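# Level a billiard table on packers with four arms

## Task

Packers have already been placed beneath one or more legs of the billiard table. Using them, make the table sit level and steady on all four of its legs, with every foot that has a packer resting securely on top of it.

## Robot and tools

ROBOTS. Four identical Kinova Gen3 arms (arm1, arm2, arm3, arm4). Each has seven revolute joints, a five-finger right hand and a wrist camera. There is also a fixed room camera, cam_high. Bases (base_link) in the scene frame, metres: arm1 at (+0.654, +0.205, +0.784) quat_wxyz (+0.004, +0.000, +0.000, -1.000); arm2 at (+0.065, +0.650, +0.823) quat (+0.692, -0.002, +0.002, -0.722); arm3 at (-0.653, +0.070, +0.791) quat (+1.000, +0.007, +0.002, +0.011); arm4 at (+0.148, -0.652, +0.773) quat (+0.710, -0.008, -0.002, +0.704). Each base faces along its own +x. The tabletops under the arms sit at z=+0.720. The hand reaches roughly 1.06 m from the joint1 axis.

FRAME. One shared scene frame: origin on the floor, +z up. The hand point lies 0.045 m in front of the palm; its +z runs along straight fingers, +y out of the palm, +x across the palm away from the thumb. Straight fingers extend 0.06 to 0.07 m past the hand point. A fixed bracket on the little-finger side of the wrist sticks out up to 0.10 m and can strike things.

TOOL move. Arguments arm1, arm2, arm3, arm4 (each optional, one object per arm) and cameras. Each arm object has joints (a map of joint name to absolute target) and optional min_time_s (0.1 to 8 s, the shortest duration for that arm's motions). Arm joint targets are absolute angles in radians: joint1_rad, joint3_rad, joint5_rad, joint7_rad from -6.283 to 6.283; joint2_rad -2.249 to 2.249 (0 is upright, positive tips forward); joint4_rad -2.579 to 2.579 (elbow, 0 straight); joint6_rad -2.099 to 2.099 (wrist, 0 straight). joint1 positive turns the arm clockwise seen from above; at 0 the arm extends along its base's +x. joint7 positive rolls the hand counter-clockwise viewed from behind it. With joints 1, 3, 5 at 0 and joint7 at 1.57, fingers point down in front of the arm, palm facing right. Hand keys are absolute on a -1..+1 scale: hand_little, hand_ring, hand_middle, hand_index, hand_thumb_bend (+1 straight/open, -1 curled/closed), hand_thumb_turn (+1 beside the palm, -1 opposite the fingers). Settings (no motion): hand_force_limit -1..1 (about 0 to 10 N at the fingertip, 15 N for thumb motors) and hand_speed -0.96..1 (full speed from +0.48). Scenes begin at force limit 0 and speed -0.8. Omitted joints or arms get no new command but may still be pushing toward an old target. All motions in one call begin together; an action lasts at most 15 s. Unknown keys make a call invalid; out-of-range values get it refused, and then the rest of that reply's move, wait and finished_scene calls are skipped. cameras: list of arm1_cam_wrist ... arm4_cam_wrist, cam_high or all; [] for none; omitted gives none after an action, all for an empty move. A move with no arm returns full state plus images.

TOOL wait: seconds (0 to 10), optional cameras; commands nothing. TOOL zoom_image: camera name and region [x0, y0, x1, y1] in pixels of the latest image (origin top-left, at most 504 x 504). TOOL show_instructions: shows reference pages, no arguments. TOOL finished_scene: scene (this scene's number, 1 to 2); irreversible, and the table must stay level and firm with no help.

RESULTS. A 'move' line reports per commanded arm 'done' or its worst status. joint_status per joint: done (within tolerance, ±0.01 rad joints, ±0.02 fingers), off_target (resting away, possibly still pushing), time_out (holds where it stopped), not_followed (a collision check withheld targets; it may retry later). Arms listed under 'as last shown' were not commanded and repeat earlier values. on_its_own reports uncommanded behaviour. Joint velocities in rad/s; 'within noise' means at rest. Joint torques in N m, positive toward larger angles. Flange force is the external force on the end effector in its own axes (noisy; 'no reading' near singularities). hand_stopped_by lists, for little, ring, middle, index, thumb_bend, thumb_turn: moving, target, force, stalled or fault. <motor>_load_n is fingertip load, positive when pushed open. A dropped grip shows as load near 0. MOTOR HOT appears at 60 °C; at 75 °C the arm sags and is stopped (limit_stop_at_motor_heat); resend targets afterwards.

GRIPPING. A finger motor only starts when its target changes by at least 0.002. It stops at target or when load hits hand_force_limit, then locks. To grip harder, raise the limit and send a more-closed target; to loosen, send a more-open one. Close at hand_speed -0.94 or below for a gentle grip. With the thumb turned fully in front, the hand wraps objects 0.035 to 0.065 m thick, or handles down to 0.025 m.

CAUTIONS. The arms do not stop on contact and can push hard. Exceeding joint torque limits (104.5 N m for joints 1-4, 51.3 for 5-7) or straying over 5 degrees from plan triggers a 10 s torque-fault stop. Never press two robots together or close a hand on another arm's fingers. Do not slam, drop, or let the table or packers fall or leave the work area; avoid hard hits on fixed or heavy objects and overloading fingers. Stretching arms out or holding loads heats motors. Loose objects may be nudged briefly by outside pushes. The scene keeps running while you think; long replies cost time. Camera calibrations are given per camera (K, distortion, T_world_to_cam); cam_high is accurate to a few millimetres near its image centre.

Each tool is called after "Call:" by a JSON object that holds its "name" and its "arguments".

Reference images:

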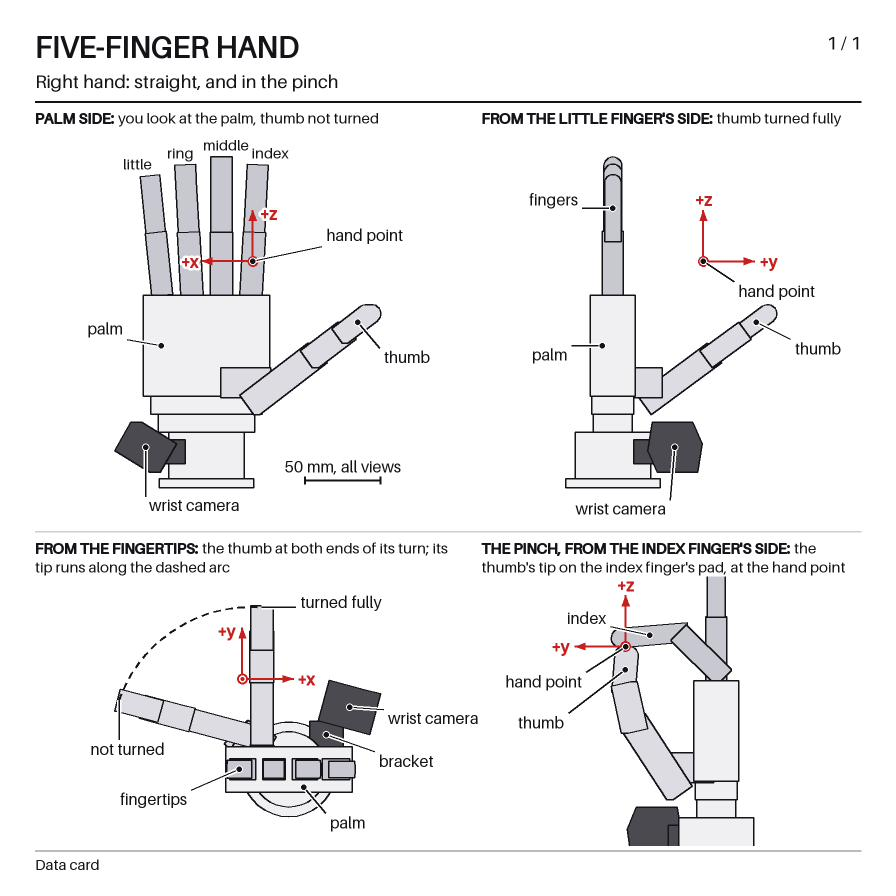

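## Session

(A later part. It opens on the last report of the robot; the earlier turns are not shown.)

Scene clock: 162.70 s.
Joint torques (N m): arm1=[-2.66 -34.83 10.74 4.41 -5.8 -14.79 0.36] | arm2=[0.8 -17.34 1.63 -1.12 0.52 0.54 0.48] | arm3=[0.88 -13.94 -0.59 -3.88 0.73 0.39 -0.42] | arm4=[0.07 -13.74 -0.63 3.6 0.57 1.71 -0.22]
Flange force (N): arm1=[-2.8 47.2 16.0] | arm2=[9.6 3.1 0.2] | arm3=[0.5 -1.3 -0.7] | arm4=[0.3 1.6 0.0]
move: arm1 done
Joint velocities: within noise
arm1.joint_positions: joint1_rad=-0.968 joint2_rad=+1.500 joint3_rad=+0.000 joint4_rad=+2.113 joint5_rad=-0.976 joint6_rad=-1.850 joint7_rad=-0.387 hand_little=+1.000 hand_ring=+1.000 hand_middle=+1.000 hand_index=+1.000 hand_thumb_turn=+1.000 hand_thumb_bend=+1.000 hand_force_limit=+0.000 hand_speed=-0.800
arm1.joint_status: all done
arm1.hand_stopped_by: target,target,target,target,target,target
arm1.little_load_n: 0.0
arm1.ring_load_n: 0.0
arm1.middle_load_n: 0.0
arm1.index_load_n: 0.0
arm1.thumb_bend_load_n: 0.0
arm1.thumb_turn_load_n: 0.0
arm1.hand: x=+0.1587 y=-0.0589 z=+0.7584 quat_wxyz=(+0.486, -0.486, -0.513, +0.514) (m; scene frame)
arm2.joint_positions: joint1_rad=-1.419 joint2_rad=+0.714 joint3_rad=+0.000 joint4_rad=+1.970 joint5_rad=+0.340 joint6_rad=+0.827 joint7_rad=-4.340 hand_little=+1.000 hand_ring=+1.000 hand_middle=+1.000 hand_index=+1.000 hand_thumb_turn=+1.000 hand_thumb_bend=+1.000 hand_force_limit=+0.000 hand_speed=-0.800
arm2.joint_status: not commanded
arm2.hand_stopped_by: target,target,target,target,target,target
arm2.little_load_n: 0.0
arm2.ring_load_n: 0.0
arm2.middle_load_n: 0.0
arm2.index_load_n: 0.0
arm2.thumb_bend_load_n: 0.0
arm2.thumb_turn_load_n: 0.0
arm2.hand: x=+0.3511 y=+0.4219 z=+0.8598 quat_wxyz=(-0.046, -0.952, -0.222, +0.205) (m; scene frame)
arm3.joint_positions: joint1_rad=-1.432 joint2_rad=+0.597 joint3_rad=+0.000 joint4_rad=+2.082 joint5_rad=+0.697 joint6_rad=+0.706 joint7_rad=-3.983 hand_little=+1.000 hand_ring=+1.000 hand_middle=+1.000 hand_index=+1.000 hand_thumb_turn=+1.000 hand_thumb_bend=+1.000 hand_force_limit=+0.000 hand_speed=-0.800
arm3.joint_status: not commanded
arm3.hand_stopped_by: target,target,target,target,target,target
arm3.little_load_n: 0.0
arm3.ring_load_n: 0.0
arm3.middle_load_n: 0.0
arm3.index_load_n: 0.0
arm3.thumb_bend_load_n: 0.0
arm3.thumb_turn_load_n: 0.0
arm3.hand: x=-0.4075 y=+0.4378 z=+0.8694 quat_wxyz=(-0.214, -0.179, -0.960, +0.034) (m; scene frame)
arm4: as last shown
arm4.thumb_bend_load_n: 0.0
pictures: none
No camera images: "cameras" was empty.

Call:
{"name": "move", "arguments": {"arm1": {"joints":{"joint2_rad":1.495,"joint4_rad":2.117},"min_time_s":1.5}, "cameras": ["arm2_cam_wrist"]}}

Call:
{"name": "move", "arguments": {"arm1": {"joints":{"joint2_rad":1.490,"joint4_rad":2.1215},"min_time_s":1.5}, "cameras": ["arm2_cam_wrist"]}}

Scene clock: 165.53 s.
Joint torques (N m): arm1=[-3.76 -35.42 10.24 4.07 -5.36 -15.17 0.19] | arm2=[0.78 -17.34 1.61 -1.17 0.54 0.56 0.49] | arm3=[0.83 -14 -0.56 -3.91 0.71 0.38 -0.52] | arm4=[0.05 -13.7 -0.66 3.62 0.57 1.7 -0.23]
Flange force (N): arm1=[-1.1 47.8 17.2] | arm2=[9.5 3.0 0.4] | arm3=[0.2 -1.1 -0.7] | arm4=[0.5 1.6 -0.2]
move: arm1 done
Joint velocities: within noise
arm1.joint_positions: joint1_rad=-0.968 joint2_rad=+1.495 joint3_rad=+0.000 joint4_rad=+2.117 joint5_rad=-0.976 joint6_rad=-1.850 joint7_rad=-0.387 hand_little=+1.000 hand_ring=+1.000 hand_middle=+1.000 hand_index=+1.000 hand_thumb_turn=+1.000 hand_thumb_bend=+1.000 hand_force_limit=+0.000 hand_speed=-0.800
arm1.joint_status: all done
arm1.hand_stopped_by: target,target,target,target,target,target
arm1.little_load_n: 0.0
arm1.ring_load_n: 0.0
arm1.middle_load_n: 0.0
arm1.index_load_n: 0.0
arm1.thumb_bend_load_n: 0.0
arm1.thumb_turn_load_n: -0.5
arm1.hand: x=+0.1587 y=-0.0589 z=+0.7605 quat_wxyz=(+0.486, -0.486, -0.513, +0.514) (m; scene frame)
arm2, arm3, arm4: as last shown
arm2.thumb_turn_load_n: -0.5
pictures: arm2_cam_wrist
camera_calibration:
arm2_cam_wrist: T_world_to_cam=[[0.620953, -0.779638, -0.0811277, 0.17831], [-0.425941, -0.422497, 0.800044, -0.359756], [-0.658021, -0.462234, -0.59443, 1.05268], [0, 0, 0, 1]] pos_world=[0.42873, 0.473608, 0.928033]

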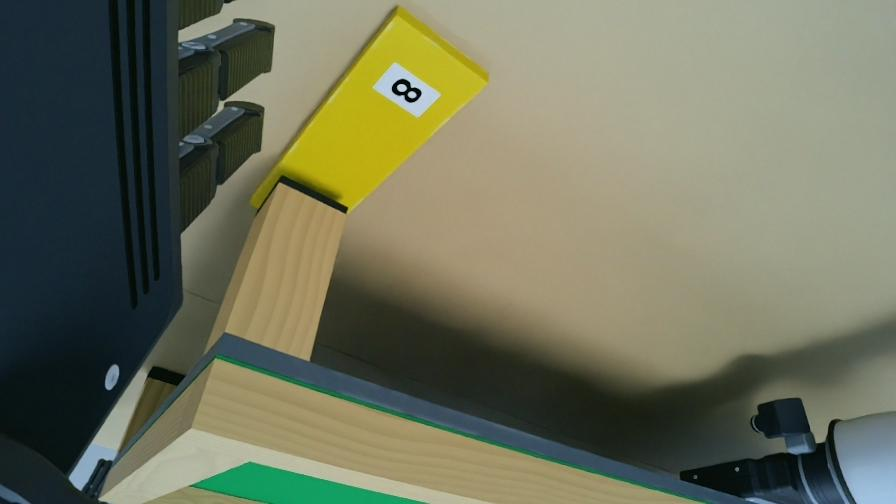

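Scene clock: 167.33 s.
Joint torques (N m): arm1=[-3.78 -35.56 10.11 3.94 -5.33 -15.23 0.02] | arm2=[0.78 -17.34 1.62 -1.23 0.53 0.55 0.44] | arm3=[0.85 -13.93 -0.68 -3.91 0.67 0.36 -0.44] | arm4=[0.08 -13.71 -0.62 3.62 0.56 1.71 -0.22]
Flange force (N): arm1=[-1.2 47.8 17.4] | arm2=[9.3 2.9 0.4] | arm3=[0.3 -1.4 -0.6] | arm4=[0.5 1.5 0.0]
move: arm1 done
Joint velocities: within noise
arm1.joint_positions: joint1_rad=-0.968 joint2_rad=+1.490 joint3_rad=+0.000 joint4_rad=+2.122 joint5_rad=-0.976 joint6_rad=-1.850 joint7_rad=-0.387 hand_little=+1.000 hand_ring=+1.000 hand_middle=+1.000 hand_index=+1.000 hand_thumb_turn=+1.000 hand_thumb_bend=+1.000 hand_force_limit=+0.000 hand_speed=-0.800
arm1.joint_status: all done
arm1.hand_stopped_by: target,target,target,target,target,target
arm1.little_load_n: 0.0
arm1.ring_load_n: 0.0
arm1.middle_load_n: -0.5
arm1.index_load_n: -0.5
arm1.thumb_bend_load_n: 0.0
arm1.thumb_turn_load_n: 0.0
arm1.hand: x=+0.1587 y=-0.0589 z=+0.7627 quat_wxyz=(+0.486, -0.486, -0.512, +0.514) (m; scene frame)
arm2, arm3, arm4: as last shown
arm2.thumb_turn_load_n: 0.0
pictures: arm2_cam_wrist
camera_calibration:
arm2_cam_wrist: T_world_to_cam=[[0.620953, -0.779638, -0.0811277, 0.17831], [-0.425941, -0.422497, 0.800044, -0.359756], [-0.658021, -0.462234, -0.59443, 1.05268], [0, 0, 0, 1]] pos_world=[0.42873, 0.473608, 0.928033]

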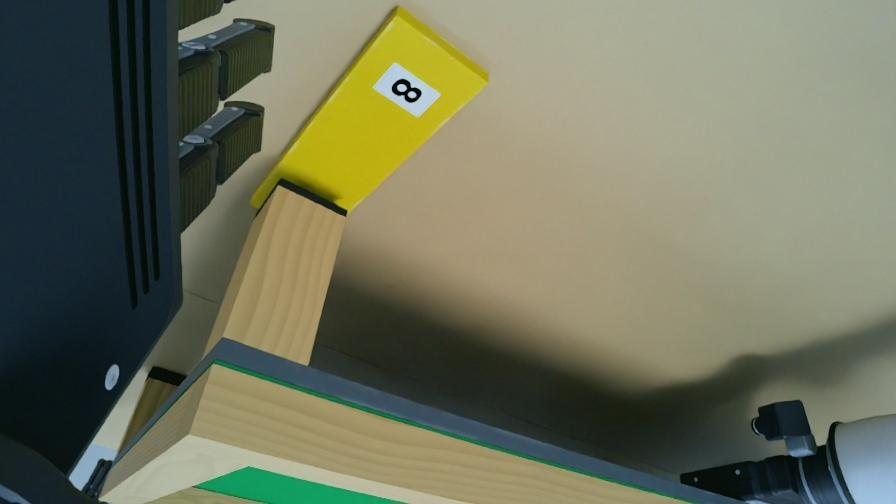

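Call:
{"name": "move", "arguments": {"arm4": {"joints":{"hand_index":-0.2,"hand_middle":-0.2,"hand_speed":-0.92,"hand_force_limit":-0.2}}, "cameras": ["arm4_cam_wrist"]}}

Scene clock: 170.37 s.
Joint torques (N m): arm1=[-3.81 -35.52 10.1 3.96 -5.36 -15.23 0.04] | arm2=[0.81 -17.35 1.61 -1.15 0.51 0.57 0.45] | arm3=[0.84 -13.94 -0.56 -3.89 0.67 0.34 -0.47] | arm4=[0.08 -13.84 -0.73 3.65 0.61 1.82 -0.23]
Flange force (N): arm1=[-1.1 47.8 17.6] | arm2=[9.5 3.1 0.4] | arm3=[0.2 -1.2 -0.8] | arm4=[0.5 1.9 0.1]
move: arm4 off_target
Joint velocities: within noise
arm1, arm2, arm3: as last shown
arm1.middle_load_n: 0.0
arm1.index_load_n: 0.0
arm4.joint_positions: joint1_rad=+1.242 joint2_rad=+1.105 joint3_rad=+0.000 joint4_rad=+2.559 joint5_rad=-2.145 joint6_rad=+1.202 joint7_rad=-2.609 hand_little=+0.300 hand_ring=+0.300 hand_middle=-0.087 hand_index=-0.095 hand_thumb_turn=-1.000 hand_thumb_bend=+1.000 hand_force_limit=-0.200 hand_speed=-0.920
arm4.joint_status: hand_middle off_target (ended at -0.087, target -0.200); hand_index off_target (ended at -0.095, target -0.200); the others done
arm4.hand_stopped_by: target,target,force,force,target,target
arm4.little_load_n: 0.0
arm4.ring_load_n: 0.0
arm4.middle_load_n: 3.5
arm4.index_load_n: 4.5
arm4.thumb_bend_load_n: 1.5
arm4.thumb_turn_load_n: -2.5
arm4.hand: x=+0.3334 y=-0.3747 z=+0.7428 quat_wxyz=(+0.462, -0.887, -0.003, -0.006) (m; scene frame)
pictures: arm4_cam_wrist
camera_calibration:
arm4_cam_wrist: T_world_to_cam=[[0.260785, -0.557911, -0.787862, 0.295645], [-0.802954, -0.578428, 0.143824, -0.06339], [-0.535963, 0.59511, -0.598822, 0.958629], [0, 0, 0, 1]] pos_world=[0.385791, -0.442213, 0.816093]

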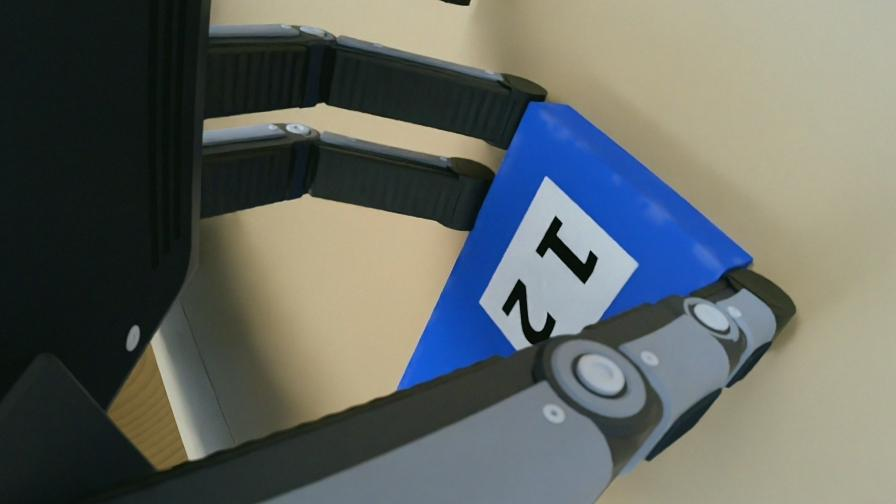

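Call:
{"name": "move", "arguments": {"arm4": {"joints":{"joint1_rad":1.288,"joint2_rad":1.036,"joint4_rad":2.451,"joint5_rad":-2.039,"joint6_rad":1.0975,"joint7_rad":-2.766},"min_time_s":3}, "cameras": ["arm4_cam_wrist"]}}

Call:
{"name": "move", "arguments": {"arm4": {"joints":{"joint1_rad":1.319,"joint2_rad":1.004,"joint4_rad":2.351,"joint5_rad":-1.945,"joint6_rad":1.036,"joint7_rad":-2.893},"min_time_s":3}, "cameras": ["arm4_cam_wrist"]}}

Call:
{"name": "move", "arguments": {"arm4": {"joints":{"joint1_rad":1.360,"joint2_rad":0.984,"joint4_rad":2.166,"joint5_rad":-1.778,"joint6_rad":0.972,"joint7_rad":-3.131},"min_time_s":4}, "cameras": ["arm4_cam_wrist","cam_high"]}}

Scene clock: 180.47 s.
Joint torques (N m): arm1=[-3.76 -35.57 10.12 3.89 -5.35 -15.24 0.02] | arm2=[0.82 -17.33 1.56 -1.1 0.55 0.57 0.44] | arm3=[0.78 -14.04 -0.61 -3.88 0.67 0.32 -0.44] | arm4=[0.09 -14.43 -0.7 2.36 0.28 1.96 -0.24]
Flange force (N): arm1=[-1.1 47.7 17.4] | arm2=[9.6 3.2 0.3] | arm3=[0.3 -1.0 -0.5] | arm4=[0.6 1.7 0.1]
move: arm4 done
Joint velocities: within noise
arm1, arm2, arm3: as last shown
arm3.ring_load_n: -0.5
arm4.joint_positions: joint1_rad=+1.288 joint2_rad=+1.036 joint3_rad=+0.000 joint4_rad=+2.451 joint5_rad=-2.039 joint6_rad=+1.098 joint7_rad=-2.766 hand_little=+0.300 hand_ring=+0.300 hand_middle=-0.087 hand_index=-0.095 hand_thumb_turn=-1.000 hand_thumb_bend=+1.000 hand_force_limit=-0.200 hand_speed=-0.920
arm4.joint_status: all done
arm4.hand_stopped_by: target,target,force,force,target,target
arm4.little_load_n: 0.0
arm4.ring_load_n: 0.0
arm4.middle_load_n: 3.5
arm4.index_load_n: 3.5
arm4.thumb_bend_load_n: 1.5
arm4.thumb_turn_load_n: -2.0
arm4.hand: x=+0.3706 y=-0.3747 z=+0.7455 quat_wxyz=(+0.463, -0.887, -0.003, -0.007) (m; scene frame)
pictures: arm4_cam_wrist
camera_calibration:
arm4_cam_wrist: T_world_to_cam=[[0.260969, -0.557663, -0.787977, 0.288167], [-0.803286, -0.578142, 0.14312, -0.0332052], [-0.535376, 0.595621, -0.59884, 0.980183], [0, 0, 0, 1]] pos_world=[0.42289, -0.442314, 0.818794]

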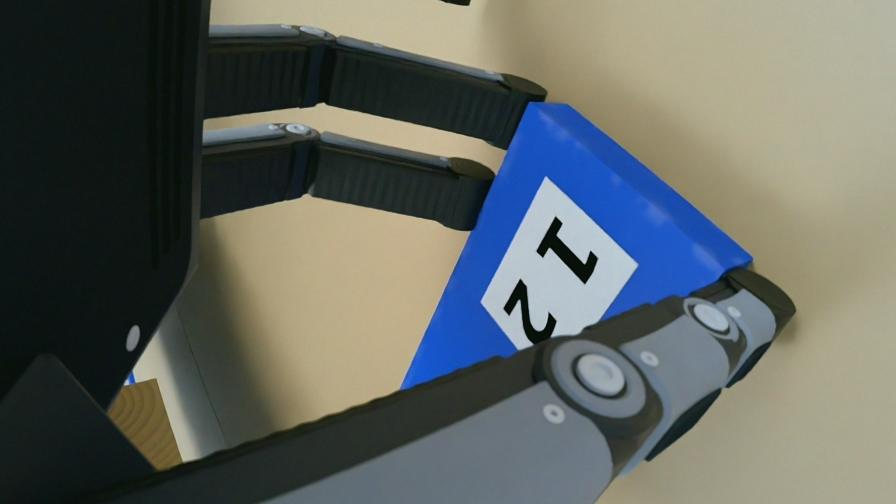

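Scene clock: 183.77 s.
Joint torques (N m): arm1=[-3.81 -35.57 10.13 3.92 -5.34 -15.23 0.02] | arm2=[0.76 -17.41 1.58 -1.19 0.55 0.56 0.47] | arm3=[0.84 -13.89 -0.54 -3.94 0.71 0.39 -0.48] | arm4=[0.09 -15.07 -0.65 1.34 -0.01 2.04 -0.24]
Flange force (N): arm1=[-1.1 47.8 17.4] | arm2=[9.5 3.1 0.5] | arm3=[0.2 -1.4 -0.8] | arm4=[0.7 1.5 0.0]
move: arm4 done
Joint velocities: within noise
arm1, arm2, arm3: as last shown
arm1.thumb_bend_load_n: 0.5
arm2.thumb_turn_load_n: 0.5
arm3.ring_load_n: 0.0
arm4.joint_positions: joint1_rad=+1.319 joint2_rad=+1.004 joint3_rad=+0.000 joint4_rad=+2.351 joint5_rad=-1.945 joint6_rad=+1.036 joint7_rad=-2.893 hand_little=+0.300 hand_ring=+0.300 hand_middle=-0.087 hand_index=-0.095 hand_thumb_turn=-1.000 hand_thumb_bend=+1.000 hand_force_limit=-0.200 hand_speed=-0.920
arm4.joint_status: all done
arm4.hand_stopped_by: target,target,force,force,target,target
arm4.little_load_n: 0.0
arm4.ring_load_n: 0.0
arm4.middle_load_n: 3.5
arm4.index_load_n: 3.5
arm4.thumb_bend_load_n: 1.5
arm4.thumb_turn_load_n: -2.0
arm4.hand: x=+0.4042 y=-0.3747 z=+0.7458 quat_wxyz=(+0.463, -0.887, -0.006, -0.008) (m; scene frame)
pictures: arm4_cam_wrist
camera_calibration:
arm4_cam_wrist: T_world_to_cam=[[0.267299, -0.556725, -0.786516, 0.276287], [-0.802171, -0.580809, 0.138499, -0.00424418], [-0.533922, 0.5939, -0.601839, 0.999438], [0, 0, 0, 1]] pos_world=[0.456366, -0.442215, 0.819393]

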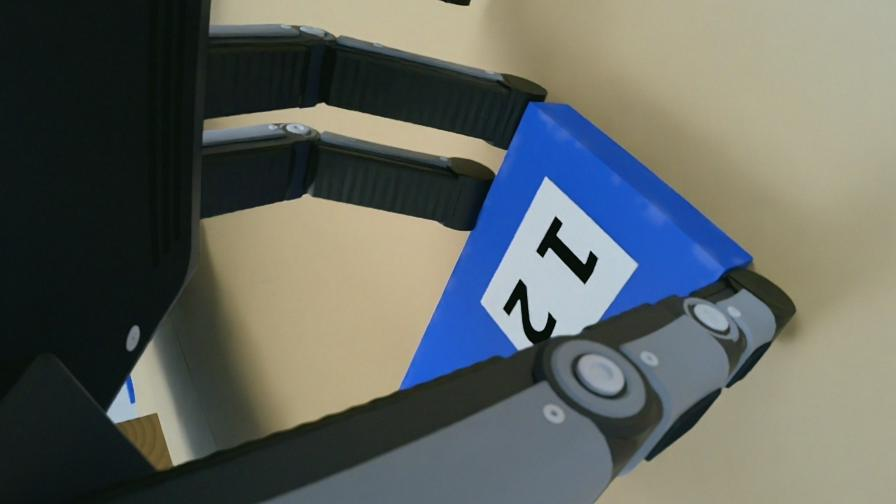

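Scene clock: 188.07 s.
Joint torques (N m): arm1=[-3.76 -35.56 10.11 3.93 -5.34 -15.25 0.02] | arm2=[0.8 -17.39 1.6 -1.16 0.54 0.58 0.45] | arm3=[0.78 -13.9 -0.53 -3.88 0.7 0.37 -0.44] | arm4=[0.08 -16.45 -0.65 -0.28 -0.44 2.08 -0.22]
Flange force (N): arm1=[-1.2 47.8 17.5] | arm2=[9.6 3.1 0.5] | arm3=[0.1 -1.2 -0.9] | arm4=[0.8 1.3 0.0]
move: arm4 done
Joint velocities: within noise
arm1, arm2, arm3: as last shown
arm1.thumb_bend_load_n: 0.0
arm2.thumb_turn_load_n: 0.0
arm4.joint_positions: joint1_rad=+1.360 joint2_rad=+0.984 joint3_rad=+0.000 joint4_rad=+2.166 joint5_rad=-1.778 joint6_rad=+0.972 joint7_rad=-3.131 hand_little=+0.300 hand_ring=+0.300 hand_middle=-0.087 hand_index=-0.095 hand_thumb_turn=-1.000 hand_thumb_bend=+1.000 hand_force_limit=-0.200 hand_speed=-0.920
arm4.joint_status: all done
arm4.hand_stopped_by: target,target,force,force,target,target
arm4.little_load_n: 0.0
arm4.ring_load_n: 0.0
arm4.middle_load_n: 4.0
arm4.index_load_n: 3.5
arm4.thumb_bend_load_n: 1.5
arm4.thumb_turn_load_n: -2.0
arm4.hand: x=+0.4632 y=-0.3746 z=+0.7466 quat_wxyz=(+0.462, -0.887, -0.004, -0.007) (m; scene frame)
pictures: arm4_cam_wrist, cam_high
camera_calibration:
arm4_cam_wrist: T_world_to_cam=[[0.261412, -0.557626, -0.787856, 0.264666], [-0.802798, -0.578781, 0.143278, 0.040481], [-0.535891, 0.595034, -0.598961, 1.03058], [0, 0, 0, 1]] pos_world=[0.515588, -0.442214, 0.819993]

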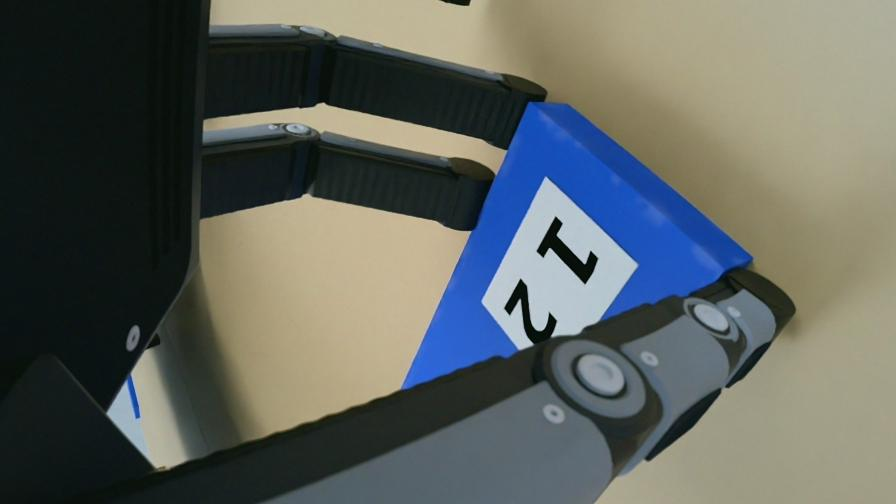

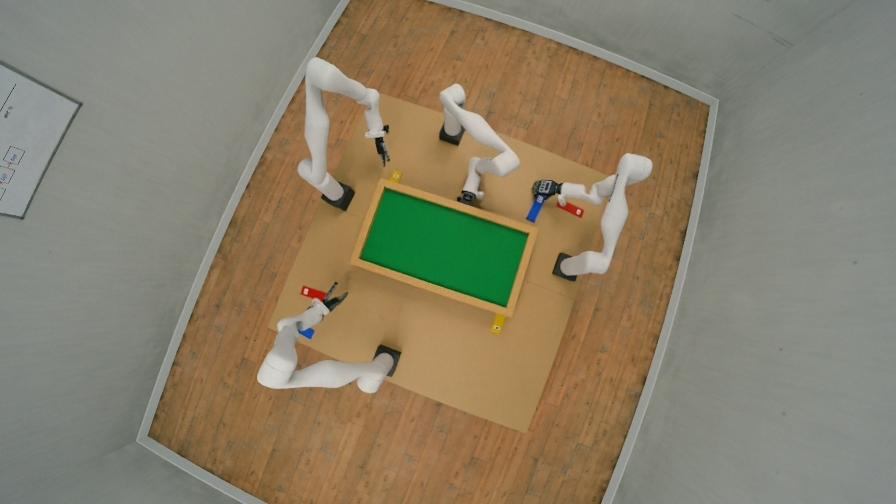

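Call:
{"name": "move", "arguments": {"arm4": {"joints":{"hand_index":0.3,"hand_middle":0.3,"hand_speed":-0.6}}, "cameras": []}}

Call:
{"name": "move", "arguments": {"arm4": {"joints":{"joint1_rad":1.378},"min_time_s":1}, "cameras": []}}

Call:
{"name": "move", "arguments": {"arm4": {"joints":{"joint1_rad":1.370,"joint2_rad":0.695,"joint4_rad":2.194,"joint5_rad":-1.594,"joint6_rad":0.942,"joint7_rad":-3.45},"min_time_s":3}, "cameras": ["arm4_cam_wrist"]}}

Call:
{"name": "move", "arguments": {"arm4": {"joints":{"joint1_rad":1.454,"joint2_rad":0.995,"joint4_rad":1.445,"joint5_rad":-0.137,"joint6_rad":1.665,"joint7_rad":-3.25},"min_time_s":4}, "cameras": ["arm4_cam_wrist","cam_high"]}}

Scene clock: 193.40 s.
Joint torques (N m): arm1=[-3.78 -35.58 10.15 3.95 -5.33 -15.24 0] | arm2=[0.81 -17.33 1.61 -1.16 0.49 0.59 0.42] | arm3=[0.8 -13.92 -0.55 -3.97 0.7 0.36 -0.5] | arm4=[0.08 -16.2 -0.59 -0.23 -0.4 1.99 -0.24]
Flange force (N): arm1=[-1.2 47.9 17.4] | arm2=[9.4 3.1 0.4] | arm3=[0.1 -1.4 -0.8] | arm4=[0.7 0.8 -0.3]
move: arm4 done
Joint velocities: within noise
arm1, arm2, arm3: as last shown
arm3.little_load_n: 0.5
arm4.joint_positions: joint1_rad=+1.360 joint2_rad=+0.984 joint3_rad=+0.000 joint4_rad=+2.166 joint5_rad=-1.778 joint6_rad=+0.972 joint7_rad=-3.131 hand_little=+0.300 hand_ring=+0.300 hand_middle=+0.300 hand_index=+0.300 hand_thumb_turn=-1.000 hand_thumb_bend=+1.000 hand_force_limit=-0.200 hand_speed=-0.600
arm4.joint_status: all done
arm4.hand_stopped_by: target,target,target,target,target,target
arm4.little_load_n: 0.0
arm4.ring_load_n: 0.0
arm4.middle_load_n: 0.0
arm4.index_load_n: 0.0
arm4.thumb_bend_load_n: 0.0
arm4.thumb_turn_load_n: 0.0
arm4.hand: x=+0.4633 y=-0.3747 z=+0.7466 quat_wxyz=(+0.462, -0.887, -0.004, -0.007) (m; scene frame)
pictures: none
No camera images: "cameras" was empty.

Scene clock: 194.70 s.
Joint torques (N m): arm1=[-3.73 -35.59 10.12 3.91 -5.36 -15.23 0.04] | arm2=[0.82 -17.37 1.6 -1.17 0.53 0.57 0.48] | arm3=[0.82 -13.96 -0.62 -3.86 0.69 0.34 -0.43] | arm4=[0.1 -16.2 -0.57 -0.23 -0.43 1.98 -0.21]
Flange force (N): arm1=[-1.0 47.8 17.3] | arm2=[9.5 2.9 0.5] | arm3=[0.3 -1.1 -0.7] | arm4=[0.9 0.7 -0.3]
move: arm4 done
Joint velocities: within noise
arm1: as last shown
arm2.joint_positions: joint1_rad=-1.419 joint2_rad=+0.714 joint3_rad=+0.000 joint4_rad=+1.970 joint5_rad=+0.340 joint6_rad=+0.827 joint7_rad=-4.340 hand_little=+1.000 hand_ring=+1.000 hand_middle=+1.000 hand_index=+1.000 hand_thumb_turn=+1.000 hand_thumb_bend=+1.000 hand_force_limit=+0.000 hand_speed=-0.800
arm2.joint_status: not commanded
arm2.hand_stopped_by: target,target,target,target,target,target
arm2.little_load_n: 0.0
arm2.ring_load_n: 0.0
arm2.middle_load_n: 0.0
arm2.index_load_n: 0.0
arm2.thumb_bend_load_n: 0.0
arm2.thumb_turn_load_n: 0.0
arm2.hand: x=+0.3511 y=+0.4219 z=+0.8598 quat_wxyz=(-0.046, -0.952, -0.222, +0.205) (m; scene frame)
arm3.joint_positions: joint1_rad=-1.432 joint2_rad=+0.597 joint3_rad=+0.000 joint4_rad=+2.082 joint5_rad=+0.697 joint6_rad=+0.706 joint7_rad=-3.983 hand_little=+1.000 hand_ring=+1.000 hand_middle=+1.000 hand_index=+1.000 hand_thumb_turn=+1.000 hand_thumb_bend=+1.000 hand_force_limit=+0.000 hand_speed=-0.800
arm3.joint_status: not commanded
arm3.hand_stopped_by: target,target,target,target,target,target
arm3.little_load_n: 0.0
arm3.ring_load_n: 0.0
arm3.middle_load_n: 0.0
arm3.index_load_n: 0.0
arm3.thumb_bend_load_n: 0.0
arm3.thumb_turn_load_n: 0.0
arm3.hand: x=-0.4075 y=+0.4378 z=+0.8694 quat_wxyz=(-0.214, -0.179, -0.960, +0.034) (m; scene frame)
arm4.joint_positions: joint1_rad=+1.378 joint2_rad=+0.984 joint3_rad=+0.000 joint4_rad=+2.166 joint5_rad=-1.778 joint6_rad=+0.972 joint7_rad=-3.131 hand_little=+0.300 hand_ring=+0.300 hand_middle=+0.300 hand_index=+0.300 hand_thumb_turn=-1.000 hand_thumb_bend=+1.000 hand_force_limit=-0.200 hand_speed=-0.600
arm4.joint_status: all done
arm4.hand_stopped_by: target,target,target,target,target,target
arm4.little_load_n: 0.0
arm4.ring_load_n: 0.0
arm4.middle_load_n: 0.0
arm4.index_load_n: 0.0
arm4.thumb_bend_load_n: 0.0
arm4.thumb_turn_load_n: 0.0
arm4.hand: x=+0.4682 y=-0.3804 z=+0.7468 quat_wxyz=(+0.462, -0.887, +0.004, -0.011) (m; scene frame)
pictures: none
No camera images: "cameras" was empty.

Scene clock: 198.00 s.
Joint torques (N m): arm1=[-3.8 -35.55 10.12 3.92 -5.36 -15.23 0.04] | arm2=[0.89 -17.36 1.57 -1.15 0.53 0.56 0.45] | arm3=[0.82 -14.03 -0.54 -3.89 0.69 0.39 -0.46] | arm4=[0.06 -14.63 -0.27 -2.37 -0.96 1.88 -0.21]
Flange force (N): arm1=[-1.0 47.7 17.5] | arm2=[9.6 2.9 0.4] | arm3=[0.4 -1.1 -0.5] | arm4=[0.8 0.8 -0.4]
move: arm4 done
Joint velocities: within noise
arm1, arm2, arm3: as last shown
arm4.joint_positions: joint1_rad=+1.370 joint2_rad=+0.695 joint3_rad=+0.000 joint4_rad=+2.194 joint5_rad=-1.594 joint6_rad=+0.942 joint7_rad=-3.450 hand_little=+0.300 hand_ring=+0.300 hand_middle=+0.300 hand_index=+0.300 hand_thumb_turn=-1.000 hand_thumb_bend=+1.000 hand_force_limit=-0.200 hand_speed=-0.600
arm4.joint_status: all done
arm4.hand_stopped_by: target,target,target,target,target,target
arm4.little_load_n: 0.0
arm4.ring_load_n: 0.0
arm4.middle_load_n: 0.0
arm4.index_load_n: 0.0
arm4.thumb_bend_load_n: 0.0
arm4.thumb_turn_load_n: 0.5
arm4.hand: x=+0.4647 y=-0.3769 z=+0.8468 quat_wxyz=(+0.463, -0.887, +0.001, -0.009) (m; scene frame)
pictures: arm4_cam_wrist
camera_calibration:
arm4_cam_wrist: T_world_to_cam=[[0.25462, -0.560051, -0.78836, 0.344621], [-0.808781, -0.570238, 0.143882, 0.0315994], [-0.530134, 0.600976, -0.598153, 1.09162], [0, 0, 0, 1]] pos_world=[0.516515, -0.445013, 0.920095]

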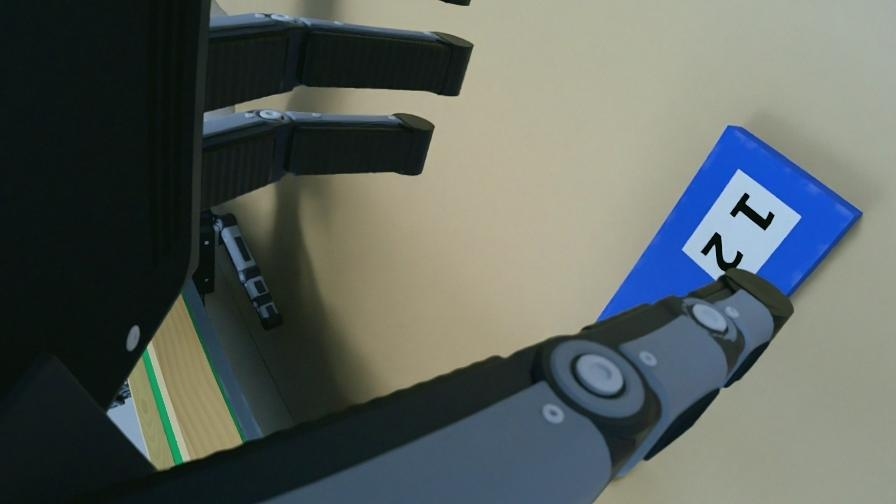

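Scene clock: 202.37 s.
Joint torques (N m): arm1=[-3.81 -35.58 10.12 3.92 -5.36 -15.22 0.03] | arm2=[0.82 -17.35 1.58 -1.23 0.52 0.57 0.49] | arm3=[0.8 -13.88 -0.57 -3.91 0.7 0.43 -0.44] | arm4=[0.05 -19.19 0.87 -3.19 -0.55 1.96 -0.21]
Flange force (N): arm1=[-1.0 47.8 17.5] | arm2=[9.4 2.8 0.5] | arm3=[0.2 -1.4 -0.7] | arm4=[-0.6 0.6 -0.5]
move: arm4 done
Joint velocities: within noise
arm1.joint_positions: joint1_rad=-0.968 joint2_rad=+1.490 joint3_rad=+0.000 joint4_rad=+2.122 joint5_rad=-0.976 joint6_rad=-1.850 joint7_rad=-0.387 hand_little=+1.000 hand_ring=+1.000 hand_middle=+1.000 hand_index=+1.000 hand_thumb_turn=+1.000 hand_thumb_bend=+1.000 hand_force_limit=+0.000 hand_speed=-0.800
arm1.joint_status: not commanded
arm1.hand_stopped_by: target,target,target,target,target,target
arm1.little_load_n: 0.0
arm1.ring_load_n: 0.0
arm1.middle_load_n: 0.0
arm1.index_load_n: 0.0
arm1.thumb_bend_load_n: 0.0
arm1.thumb_turn_load_n: 0.0
arm1.hand: x=+0.1587 y=-0.0589 z=+0.7627 quat_wxyz=(+0.486, -0.486, -0.512, +0.514) (m; scene frame)
arm2, arm3: as last shown
arm4.joint_positions: joint1_rad=+1.454 joint2_rad=+0.995 joint3_rad=+0.000 joint4_rad=+1.445 joint5_rad=-0.137 joint6_rad=+1.665 joint7_rad=-3.250 hand_little=+0.300 hand_ring=+0.300 hand_middle=+0.300 hand_index=+0.300 hand_thumb_turn=-1.000 hand_thumb_bend=+1.000 hand_force_limit=-0.200 hand_speed=-0.600
arm4.joint_status: all done
arm4.hand_stopped_by: target,target,target,target,target,target
arm4.little_load_n: 0.0
arm4.ring_load_n: 0.0
arm4.middle_load_n: 0.0
arm4.index_load_n: 0.0
arm4.thumb_bend_load_n: 0.0
arm4.thumb_turn_load_n: 0.0
arm4.hand: x=+0.4697 y=-0.6338 z=+0.8195 quat_wxyz=(+0.332, -0.648, -0.608, +0.318) (m; scene frame)
pictures: arm4_cam_wrist, cam_high
camera_calibration:
arm4_cam_wrist: T_world_to_cam=[[0.575602, 0.208835, -0.790614, 0.516294], [0.529598, -0.83188, 0.165835, -0.919491], [-0.623064, -0.514163, -0.58943, 0.561918], [0, 0, 0, 1]] pos_world=[0.539892, -0.58381, 0.891885]

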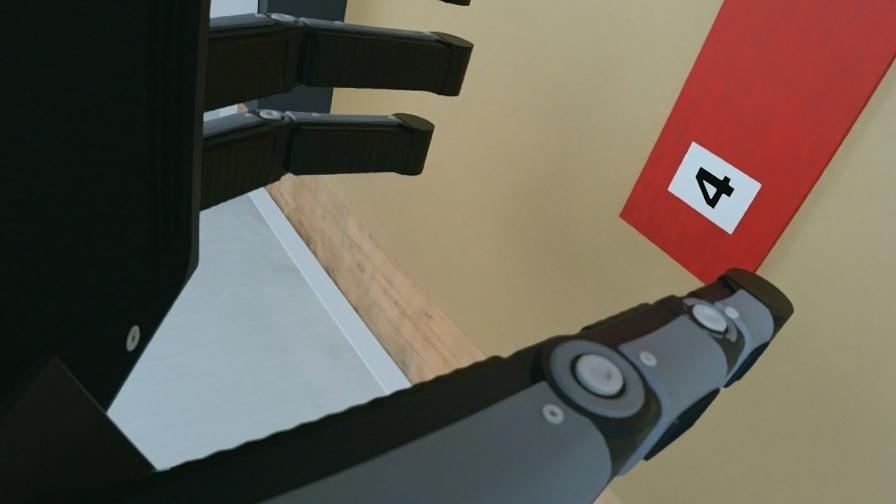

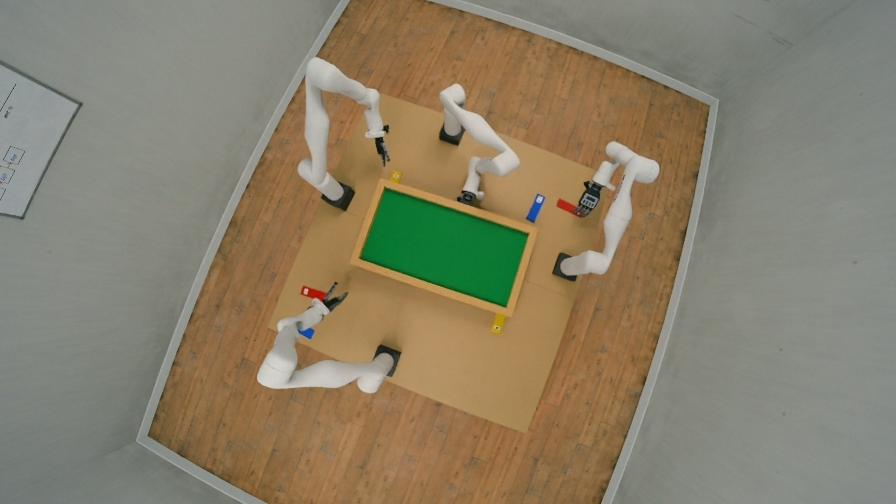

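Call:
{"name": "move", "arguments": {"arm4": {"joints":{"joint1_rad":1.486,"joint2_rad":1.130,"joint3_rad":0.0,"joint4_rad":1.416,"joint5_rad":-0.1137,"joint6_rad":1.56,"joint7_rad":-3.217},"min_time_s":3}, "cameras": ["arm4_cam_wrist"]}}

Scene clock: 209.97 s.
Joint torques (N m): arm1=[-3.79 -35.58 10.12 3.93 -5.35 -15.24 0.04] | arm2=[0.85 -17.31 1.6 -1.08 0.53 0.57 0.46] | arm3=[0.84 -13.99 -0.72 -3.84 0.7 0.34 -0.49] | arm4=[0.07 -19.75 0.9 -2.5 -0.49 1.98 -0.22]
Flange force (N): arm1=[-1.1 47.8 17.4] | arm2=[9.7 3.1 0.2] | arm3=[0.3 -0.9 -0.7] | arm4=[-0.5 0.6 -0.5]
move: arm4 done
Joint velocities: within noise
arm1, arm2, arm3: as last shown
arm4.joint_positions: joint1_rad=+1.486 joint2_rad=+1.130 joint3_rad=+0.000 joint4_rad=+1.416 joint5_rad=-0.114 joint6_rad=+1.560 joint7_rad=-3.217 hand_little=+0.300 hand_ring=+0.300 hand_middle=+0.300 hand_index=+0.300 hand_thumb_turn=-1.000 hand_thumb_bend=+1.000 hand_force_limit=-0.200 hand_speed=-0.600
arm4.joint_status: all done
arm4.hand_stopped_by: target,target,target,target,target,target
arm4.little_load_n: 0.0
arm4.ring_load_n: 0.0
arm4.middle_load_n: 0.0
arm4.index_load_n: 0.0
arm4.thumb_bend_load_n: 0.0
arm4.thumb_turn_load_n: 0.0
arm4.hand: x=+0.4731 y=-0.6509 z=+0.7494 quat_wxyz=(+0.333, -0.648, -0.608, +0.316) (m; scene frame)
pictures: arm4_cam_wrist
camera_calibration:
arm4_cam_wrist: T_world_to_cam=[[0.577838, 0.209422, -0.788826, 0.460532], [0.527, -0.833755, 0.164694, -0.922983], [-0.623197, -0.510878, -0.59214, 0.518274], [0, 0, 0, 1]] pos_world=[0.543286, -0.601212, 0.82218]

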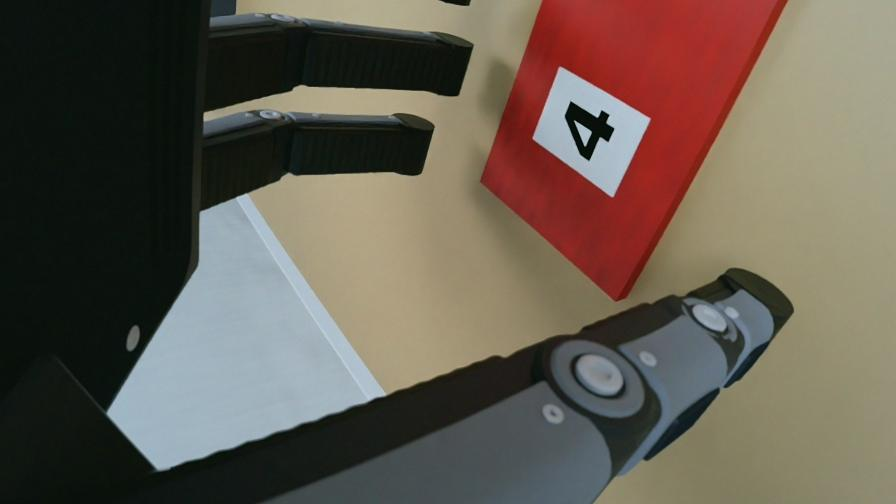

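Call:
{"name": "move", "arguments": {"arm4": {"joints":{"joint1_rad":1.475,"joint2_rad":1.129,"joint4_rad":1.453,"joint6_rad":1.524},"min_time_s":2}, "cameras": ["arm4_cam_wrist"]}}

Scene clock: 214.73 s.
Joint torques (N m): arm1=[-3.79 -35.57 10.1 3.91 -5.33 -15.25 0.01] | arm2=[0.82 -17.36 1.62 -1.18 0.52 0.6 0.5] | arm3=[0.76 -13.85 -0.52 -3.9 0.7 0.36 -0.48] | arm4=[0.06 -19.53 0.92 -2.26 -0.5 1.98 -0.22]
Flange force (N): arm1=[-1.1 47.7 17.5] | arm2=[9.5 2.8 0.6] | arm3=[0.0 -1.2 -1.1] | arm4=[-0.5 0.7 -0.4]
move: arm4 done
Joint velocities: within noise
arm1, arm2, arm3: as last shown
arm1.thumb_turn_load_n: -0.5
arm4.joint_positions: joint1_rad=+1.475 joint2_rad=+1.129 joint3_rad=+0.000 joint4_rad=+1.453 joint5_rad=-0.114 joint6_rad=+1.524 joint7_rad=-3.217 hand_little=+0.300 hand_ring=+0.300 hand_middle=+0.300 hand_index=+0.300 hand_thumb_turn=-1.000 hand_thumb_bend=+1.000 hand_force_limit=-0.200 hand_speed=-0.600
arm4.joint_status: all done
arm4.hand_stopped_by: target,target,target,target,target,target
arm4.little_load_n: 0.0
arm4.ring_load_n: 0.0
arm4.middle_load_n: 0.0
arm4.index_load_n: 0.0
arm4.thumb_bend_load_n: 0.0
arm4.thumb_turn_load_n: 0.0
arm4.hand: x=+0.4635 y=-0.6485 z=+0.7435 quat_wxyz=(+0.330, -0.646, -0.610, +0.319) (m; scene frame)
pictures: arm4_cam_wrist
camera_calibration:
arm4_cam_wrist: T_world_to_cam=[[0.576001, 0.211644, -0.789575, 0.463787], [0.534271, -0.828517, 0.167672, -0.917087], [-0.61869, -0.518426, -0.590302, 0.501633], [0, 0, 0, 1]] pos_world=[0.533186, -0.59792, 0.81608]

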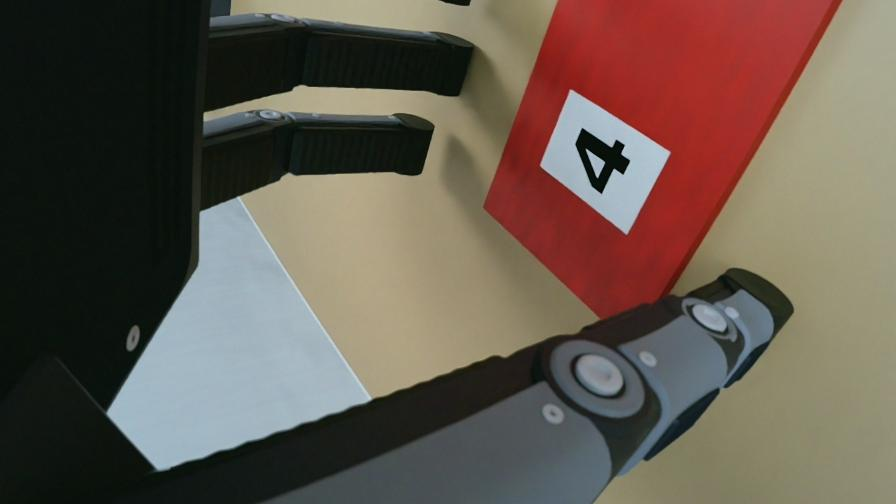

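Call:
{"name": "move", "arguments": {"arm4": {"joints":{"joint1_rad":1.466,"joint2_rad":1.132,"joint4_rad":1.452,"joint6_rad":1.522},"min_time_s":1.5}, "cameras": []}}

Call:
{"name": "move", "arguments": {"arm4": {"joints":{"hand_index":-0.2,"hand_middle":-0.2,"hand_speed":-0.92}}, "cameras": ["arm4_cam_wrist"]}}

Scene clock: 217.37 s.
Joint torques (N m): arm1=[-3.77 -35.58 10.15 3.92 -5.34 -15.23 0.03] | arm2=[0.83 -17.33 1.59 -1.21 0.53 0.58 0.43] | arm3=[0.81 -13.96 -0.54 -3.88 0.66 0.33 -0.45] | arm4=[-3.81 -13.73 -4.88 -3.34 -5.46 -2.52 0.64]
Flange force (N): arm1=[-1.1 47.8 17.3] | arm2=[9.3 2.9 0.5] | arm3=[0.3 -1.1 -0.8] | arm4=[-14.5 -12.9 -13.8]
move: arm4 done
Joint velocities: within noise
arm1, arm2, arm3: as last shown
arm1.middle_load_n: -0.5
arm1.thumb_turn_load_n: 0.0
arm2.thumb_turn_load_n: -0.5
arm4.joint_positions: joint1_rad=+1.466 joint2_rad=+1.132 joint3_rad=+0.000 joint4_rad=+1.452 joint5_rad=-0.114 joint6_rad=+1.522 joint7_rad=-3.217 hand_little=+0.300 hand_ring=+0.300 hand_middle=+0.300 hand_index=+0.300 hand_thumb_turn=-1.000 hand_thumb_bend=+1.000 hand_force_limit=-0.200 hand_speed=-0.600
arm4.joint_status: all done
arm4.hand_stopped_by: target,target,target,target,target,target
arm4.little_load_n: 0.0
arm4.ring_load_n: 0.0
arm4.middle_load_n: -1.5
arm4.index_load_n: 0.0
arm4.thumb_bend_load_n: 0.0
arm4.thumb_turn_load_n: 0.0
arm4.hand: x=+0.4634 y=-0.6457 z=+0.7420 quat_wxyz=(+0.328, -0.643, -0.613, +0.321) (m; scene frame)
pictures: none
No camera images: "cameras" was empty.

Scene clock: 220.07 s.
Joint torques (N m): arm1=[-3.8 -35.56 10.14 3.92 -5.37 -15.23 0.03] | arm2=[0.81 -17.31 1.6 -1.17 0.54 0.57 0.46] | arm3=[0.79 -13.9 -0.67 -3.94 0.69 0.33 -0.44] | arm4=[-3.5 -15.17 -4.41 -6.07 -5.17 -3.97 0.68]
Flange force (N): arm1=[-1.1 47.8 17.5] | arm2=[9.4 3.0 0.3] | arm3=[0.1 -1.4 -0.7] | arm4=[-14.1 -16.7 -9.8]
move: arm4 off_target
Joint velocities: within noise
arm1, arm2, arm3: as last shown
arm2.thumb_turn_load_n: 0.0
arm3.thumb_turn_load_n: -0.5
arm4.joint_positions: joint1_rad=+1.466 joint2_rad=+1.132 joint3_rad=+0.000 joint4_rad=+1.452 joint5_rad=-0.114 joint6_rad=+1.522 joint7_rad=-3.217 hand_little=+0.300 hand_ring=+0.300 hand_middle=+0.287 hand_index=-0.200 hand_thumb_turn=-1.000 hand_thumb_bend=+1.000 hand_force_limit=-0.200 hand_speed=-0.920
arm4.joint_status: hand_middle off_target (ended at +0.287, target -0.200); the others done
arm4.hand_stopped_by: target,target,force,target,target,target
arm4.little_load_n: 0.0
arm4.ring_load_n: 0.0
arm4.middle_load_n: 6.5
arm4.index_load_n: 0.0
arm4.thumb_bend_load_n: 0.0
arm4.thumb_turn_load_n: 0.0
arm4.hand: x=+0.4634 y=-0.6457 z=+0.7420 quat_wxyz=(+0.329, -0.643, -0.613, +0.321) (m; scene frame)
pictures: arm4_cam_wrist
camera_calibration:
arm4_cam_wrist: T_world_to_cam=[[0.573947, 0.21648, -0.78976, 0.466273], [0.541635, -0.823686, 0.167847, -0.914878], [-0.614179, -0.524097, -0.590006, 0.496229], [0, 0, 0, 1]] pos_world=[0.532687, -0.594439, 0.814581]

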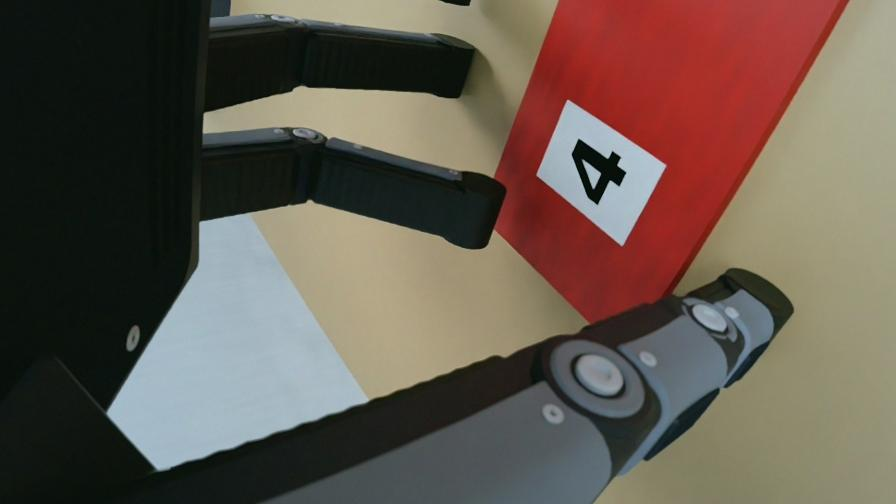

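Call:
{"name": "move", "arguments": {"arm4": {"joints":{"hand_index":0.3,"hand_middle":0.3,"hand_speed":-0.6}}, "cameras": []}}

Call:
{"name": "move", "arguments": {"arm4": {"joints":{"joint1_rad":1.462,"joint2_rad":1.125,"joint4_rad":1.454,"joint6_rad":1.526},"min_time_s":1.5}, "cameras": []}}

Call:
{"name": "move", "arguments": {"arm4": {"joints":{"hand_index":-0.2,"hand_middle":-0.2,"hand_speed":-0.92}}, "cameras": ["arm4_cam_wrist"]}}

Scene clock: 223.10 s.
Joint torques (N m): arm1=[-3.82 -35.59 10.12 3.92 -5.36 -15.22 0.03] | arm2=[0.81 -17.36 1.6 -1.18 0.54 0.55 0.43] | arm3=[0.76 -13.87 -0.59 -3.95 0.63 0.4 -0.49] | arm4=[-3.54 -13.87 -4.47 -3.41 -5.14 -2.51 0.61]
Flange force (N): arm1=[-1.0 47.8 17.4] | arm2=[9.5 3.0 0.4] | arm3=[-0.1 -1.5 -0.6] | arm4=[-13.5 -12.8 -13.5]
move: arm4 done
Joint velocities: within noise
arm1, arm2, arm3: as last shown
arm1.middle_load_n: 0.0
arm3.thumb_turn_load_n: 0.0
arm4.joint_positions: joint1_rad=+1.466 joint2_rad=+1.132 joint3_rad=+0.000 joint4_rad=+1.452 joint5_rad=-0.114 joint6_rad=+1.522 joint7_rad=-3.217 hand_little=+0.300 hand_ring=+0.300 hand_middle=+0.300 hand_index=+0.300 hand_thumb_turn=-1.000 hand_thumb_bend=+1.000 hand_force_limit=-0.200 hand_speed=-0.600
arm4.joint_status: all done
arm4.hand_stopped_by: target,target,target,target,target,target
arm4.little_load_n: 0.0
arm4.ring_load_n: 0.0
arm4.middle_load_n: -1.0
arm4.index_load_n: 0.0
arm4.thumb_bend_load_n: -0.5
arm4.thumb_turn_load_n: 0.0
arm4.hand: x=+0.4635 y=-0.6457 z=+0.7420 quat_wxyz=(+0.329, -0.643, -0.613, +0.321) (m; scene frame)
pictures: none
No camera images: "cameras" was empty.

Scene clock: 224.87 s.
Joint torques (N m): arm1=[-3.78 -35.53 10.12 3.93 -5.34 -15.25 0.04] | arm2=[0.81 -17.3 1.61 -1.2 0.52 0.61 0.47] | arm3=[0.88 -13.92 -0.52 -3.87 0.63 0.3 -0.51] | arm4=[0.07 -19.49 0.91 -2.27 -0.49 1.98 -0.24]
Flange force (N): arm1=[-1.1 47.7 17.5] | arm2=[9.3 2.8 0.5] | arm3=[0.2 -1.1 -1.0] | arm4=[-0.6 0.6 -0.5]
move: arm4 done
Joint velocities: within noise
arm1: as last shown
arm2.joint_positions: joint1_rad=-1.419 joint2_rad=+0.714 joint3_rad=+0.000 joint4_rad=+1.970 joint5_rad=+0.340 joint6_rad=+0.827 joint7_rad=-4.340 hand_little=+1.000 hand_ring=+1.000 hand_middle=+1.000 hand_index=+1.000 hand_thumb_turn=+1.000 hand_thumb_bend=+1.000 hand_force_limit=+0.000 hand_speed=-0.800
arm2.joint_status: not commanded
arm2.hand_stopped_by: target,target,target,target,target,target
arm2.little_load_n: 0.0
arm2.ring_load_n: 0.0
arm2.middle_load_n: 0.0
arm2.index_load_n: 0.0
arm2.thumb_bend_load_n: 0.0
arm2.thumb_turn_load_n: 0.0
arm2.hand: x=+0.3511 y=+0.4219 z=+0.8598 quat_wxyz=(-0.046, -0.952, -0.222, +0.205) (m; scene frame)
arm3.joint_positions: joint1_rad=-1.432 joint2_rad=+0.597 joint3_rad=+0.000 joint4_rad=+2.082 joint5_rad=+0.697 joint6_rad=+0.706 joint7_rad=-3.983 hand_little=+1.000 hand_ring=+1.000 hand_middle=+1.000 hand_index=+1.000 hand_thumb_turn=+1.000 hand_thumb_bend=+1.000 hand_force_limit=+0.000 hand_speed=-0.800
arm3.joint_status: not commanded
arm3.hand_stopped_by: target,target,target,target,target,target
arm3.little_load_n: 0.0
arm3.ring_load_n: 0.0
arm3.middle_load_n: 0.0
arm3.index_load_n: 0.0
arm3.thumb_bend_load_n: 0.0
arm3.thumb_turn_load_n: 0.0
arm3.hand: x=-0.4075 y=+0.4378 z=+0.8694 quat_wxyz=(-0.214, -0.179, -0.960, +0.034) (m; scene frame)
arm4.joint_positions: joint1_rad=+1.462 joint2_rad=+1.125 joint3_rad=+0.000 joint4_rad=+1.454 joint5_rad=-0.114 joint6_rad=+1.526 joint7_rad=-3.217 hand_little=+0.300 hand_ring=+0.300 hand_middle=+0.300 hand_index=+0.300 hand_thumb_turn=-1.000 hand_thumb_bend=+1.000 hand_force_limit=-0.200 hand_speed=-0.600
arm4.joint_status: all done
arm4.hand_stopped_by: target,target,target,target,target,target
arm4.little_load_n: 0.0
arm4.ring_load_n: 0.0
arm4.middle_load_n: 0.0
arm4.index_load_n: 0.0
arm4.thumb_bend_load_n: 0.0
arm4.thumb_turn_load_n: 0.0
arm4.hand: x=+0.4637 y=-0.6443 z=+0.7453 quat_wxyz=(+0.328, -0.642, -0.614, +0.321) (m; scene frame)
pictures: none
No camera images: "cameras" was empty.

Scene clock: 227.57 s.
Joint torques (N m): arm1=[-3.79 -35.58 10.12 3.92 -5.35 -15.23 0.03] | arm2=[0.79 -17.4 1.57 -1.2 0.54 0.6 0.44] | arm3=[0.78 -13.99 -0.65 -3.83 0.67 0.36 -0.47] | arm4=[0.08 -19.53 0.92 -2.28 -0.48 1.97 -0.2]
Flange force (N): arm1=[-1.0 47.8 17.4] | arm2=[9.4 3.0 0.6] | arm3=[0.2 -0.9 -0.6] | arm4=[-0.5 0.7 -0.5]
move: arm4 done
Joint velocities: within noise
arm1, arm2, arm3: as last shown
arm4.joint_positions: joint1_rad=+1.462 joint2_rad=+1.125 joint3_rad=+0.000 joint4_rad=+1.454 joint5_rad=-0.114 joint6_rad=+1.526 joint7_rad=-3.217 hand_little=+0.300 hand_ring=+0.300 hand_middle=-0.200 hand_index=-0.200 hand_thumb_turn=-1.000 hand_thumb_bend=+1.000 hand_force_limit=-0.200 hand_speed=-0.920
arm4.joint_status: all done
arm4.hand_stopped_by: target,target,target,target,target,target
arm4.little_load_n: 0.0
arm4.ring_load_n: 0.0
arm4.middle_load_n: 0.0
arm4.index_load_n: 0.0
arm4.thumb_bend_load_n: 0.0
arm4.thumb_turn_load_n: 0.0
arm4.hand: x=+0.4637 y=-0.6443 z=+0.7453 quat_wxyz=(+0.328, -0.642, -0.614, +0.321) (m; scene frame)
pictures: arm4_cam_wrist
camera_calibration:
arm4_cam_wrist: T_world_to_cam=[[0.57386, 0.219299, -0.789046, 0.469669], [0.544932, -0.821476, 0.168008, -0.914699], [-0.611338, -0.52639, -0.590915, 0.496876], [0, 0, 0, 1]] pos_world=[0.532684, -0.59285, 0.817878]

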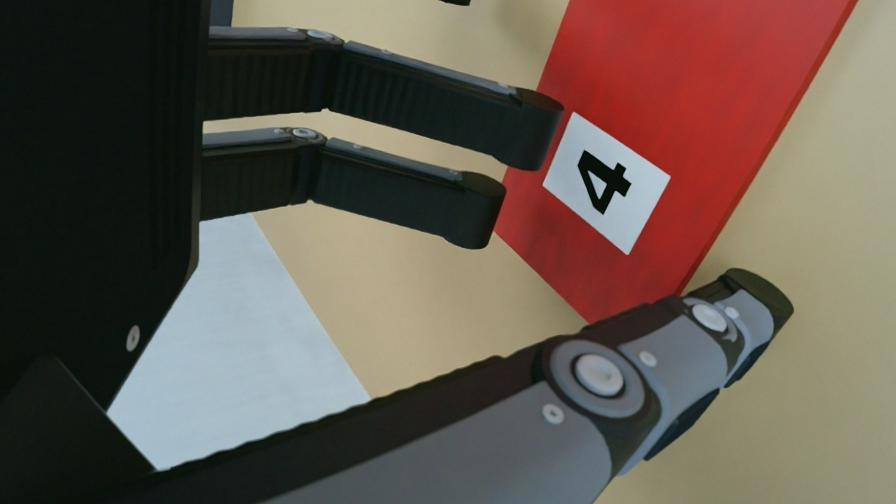

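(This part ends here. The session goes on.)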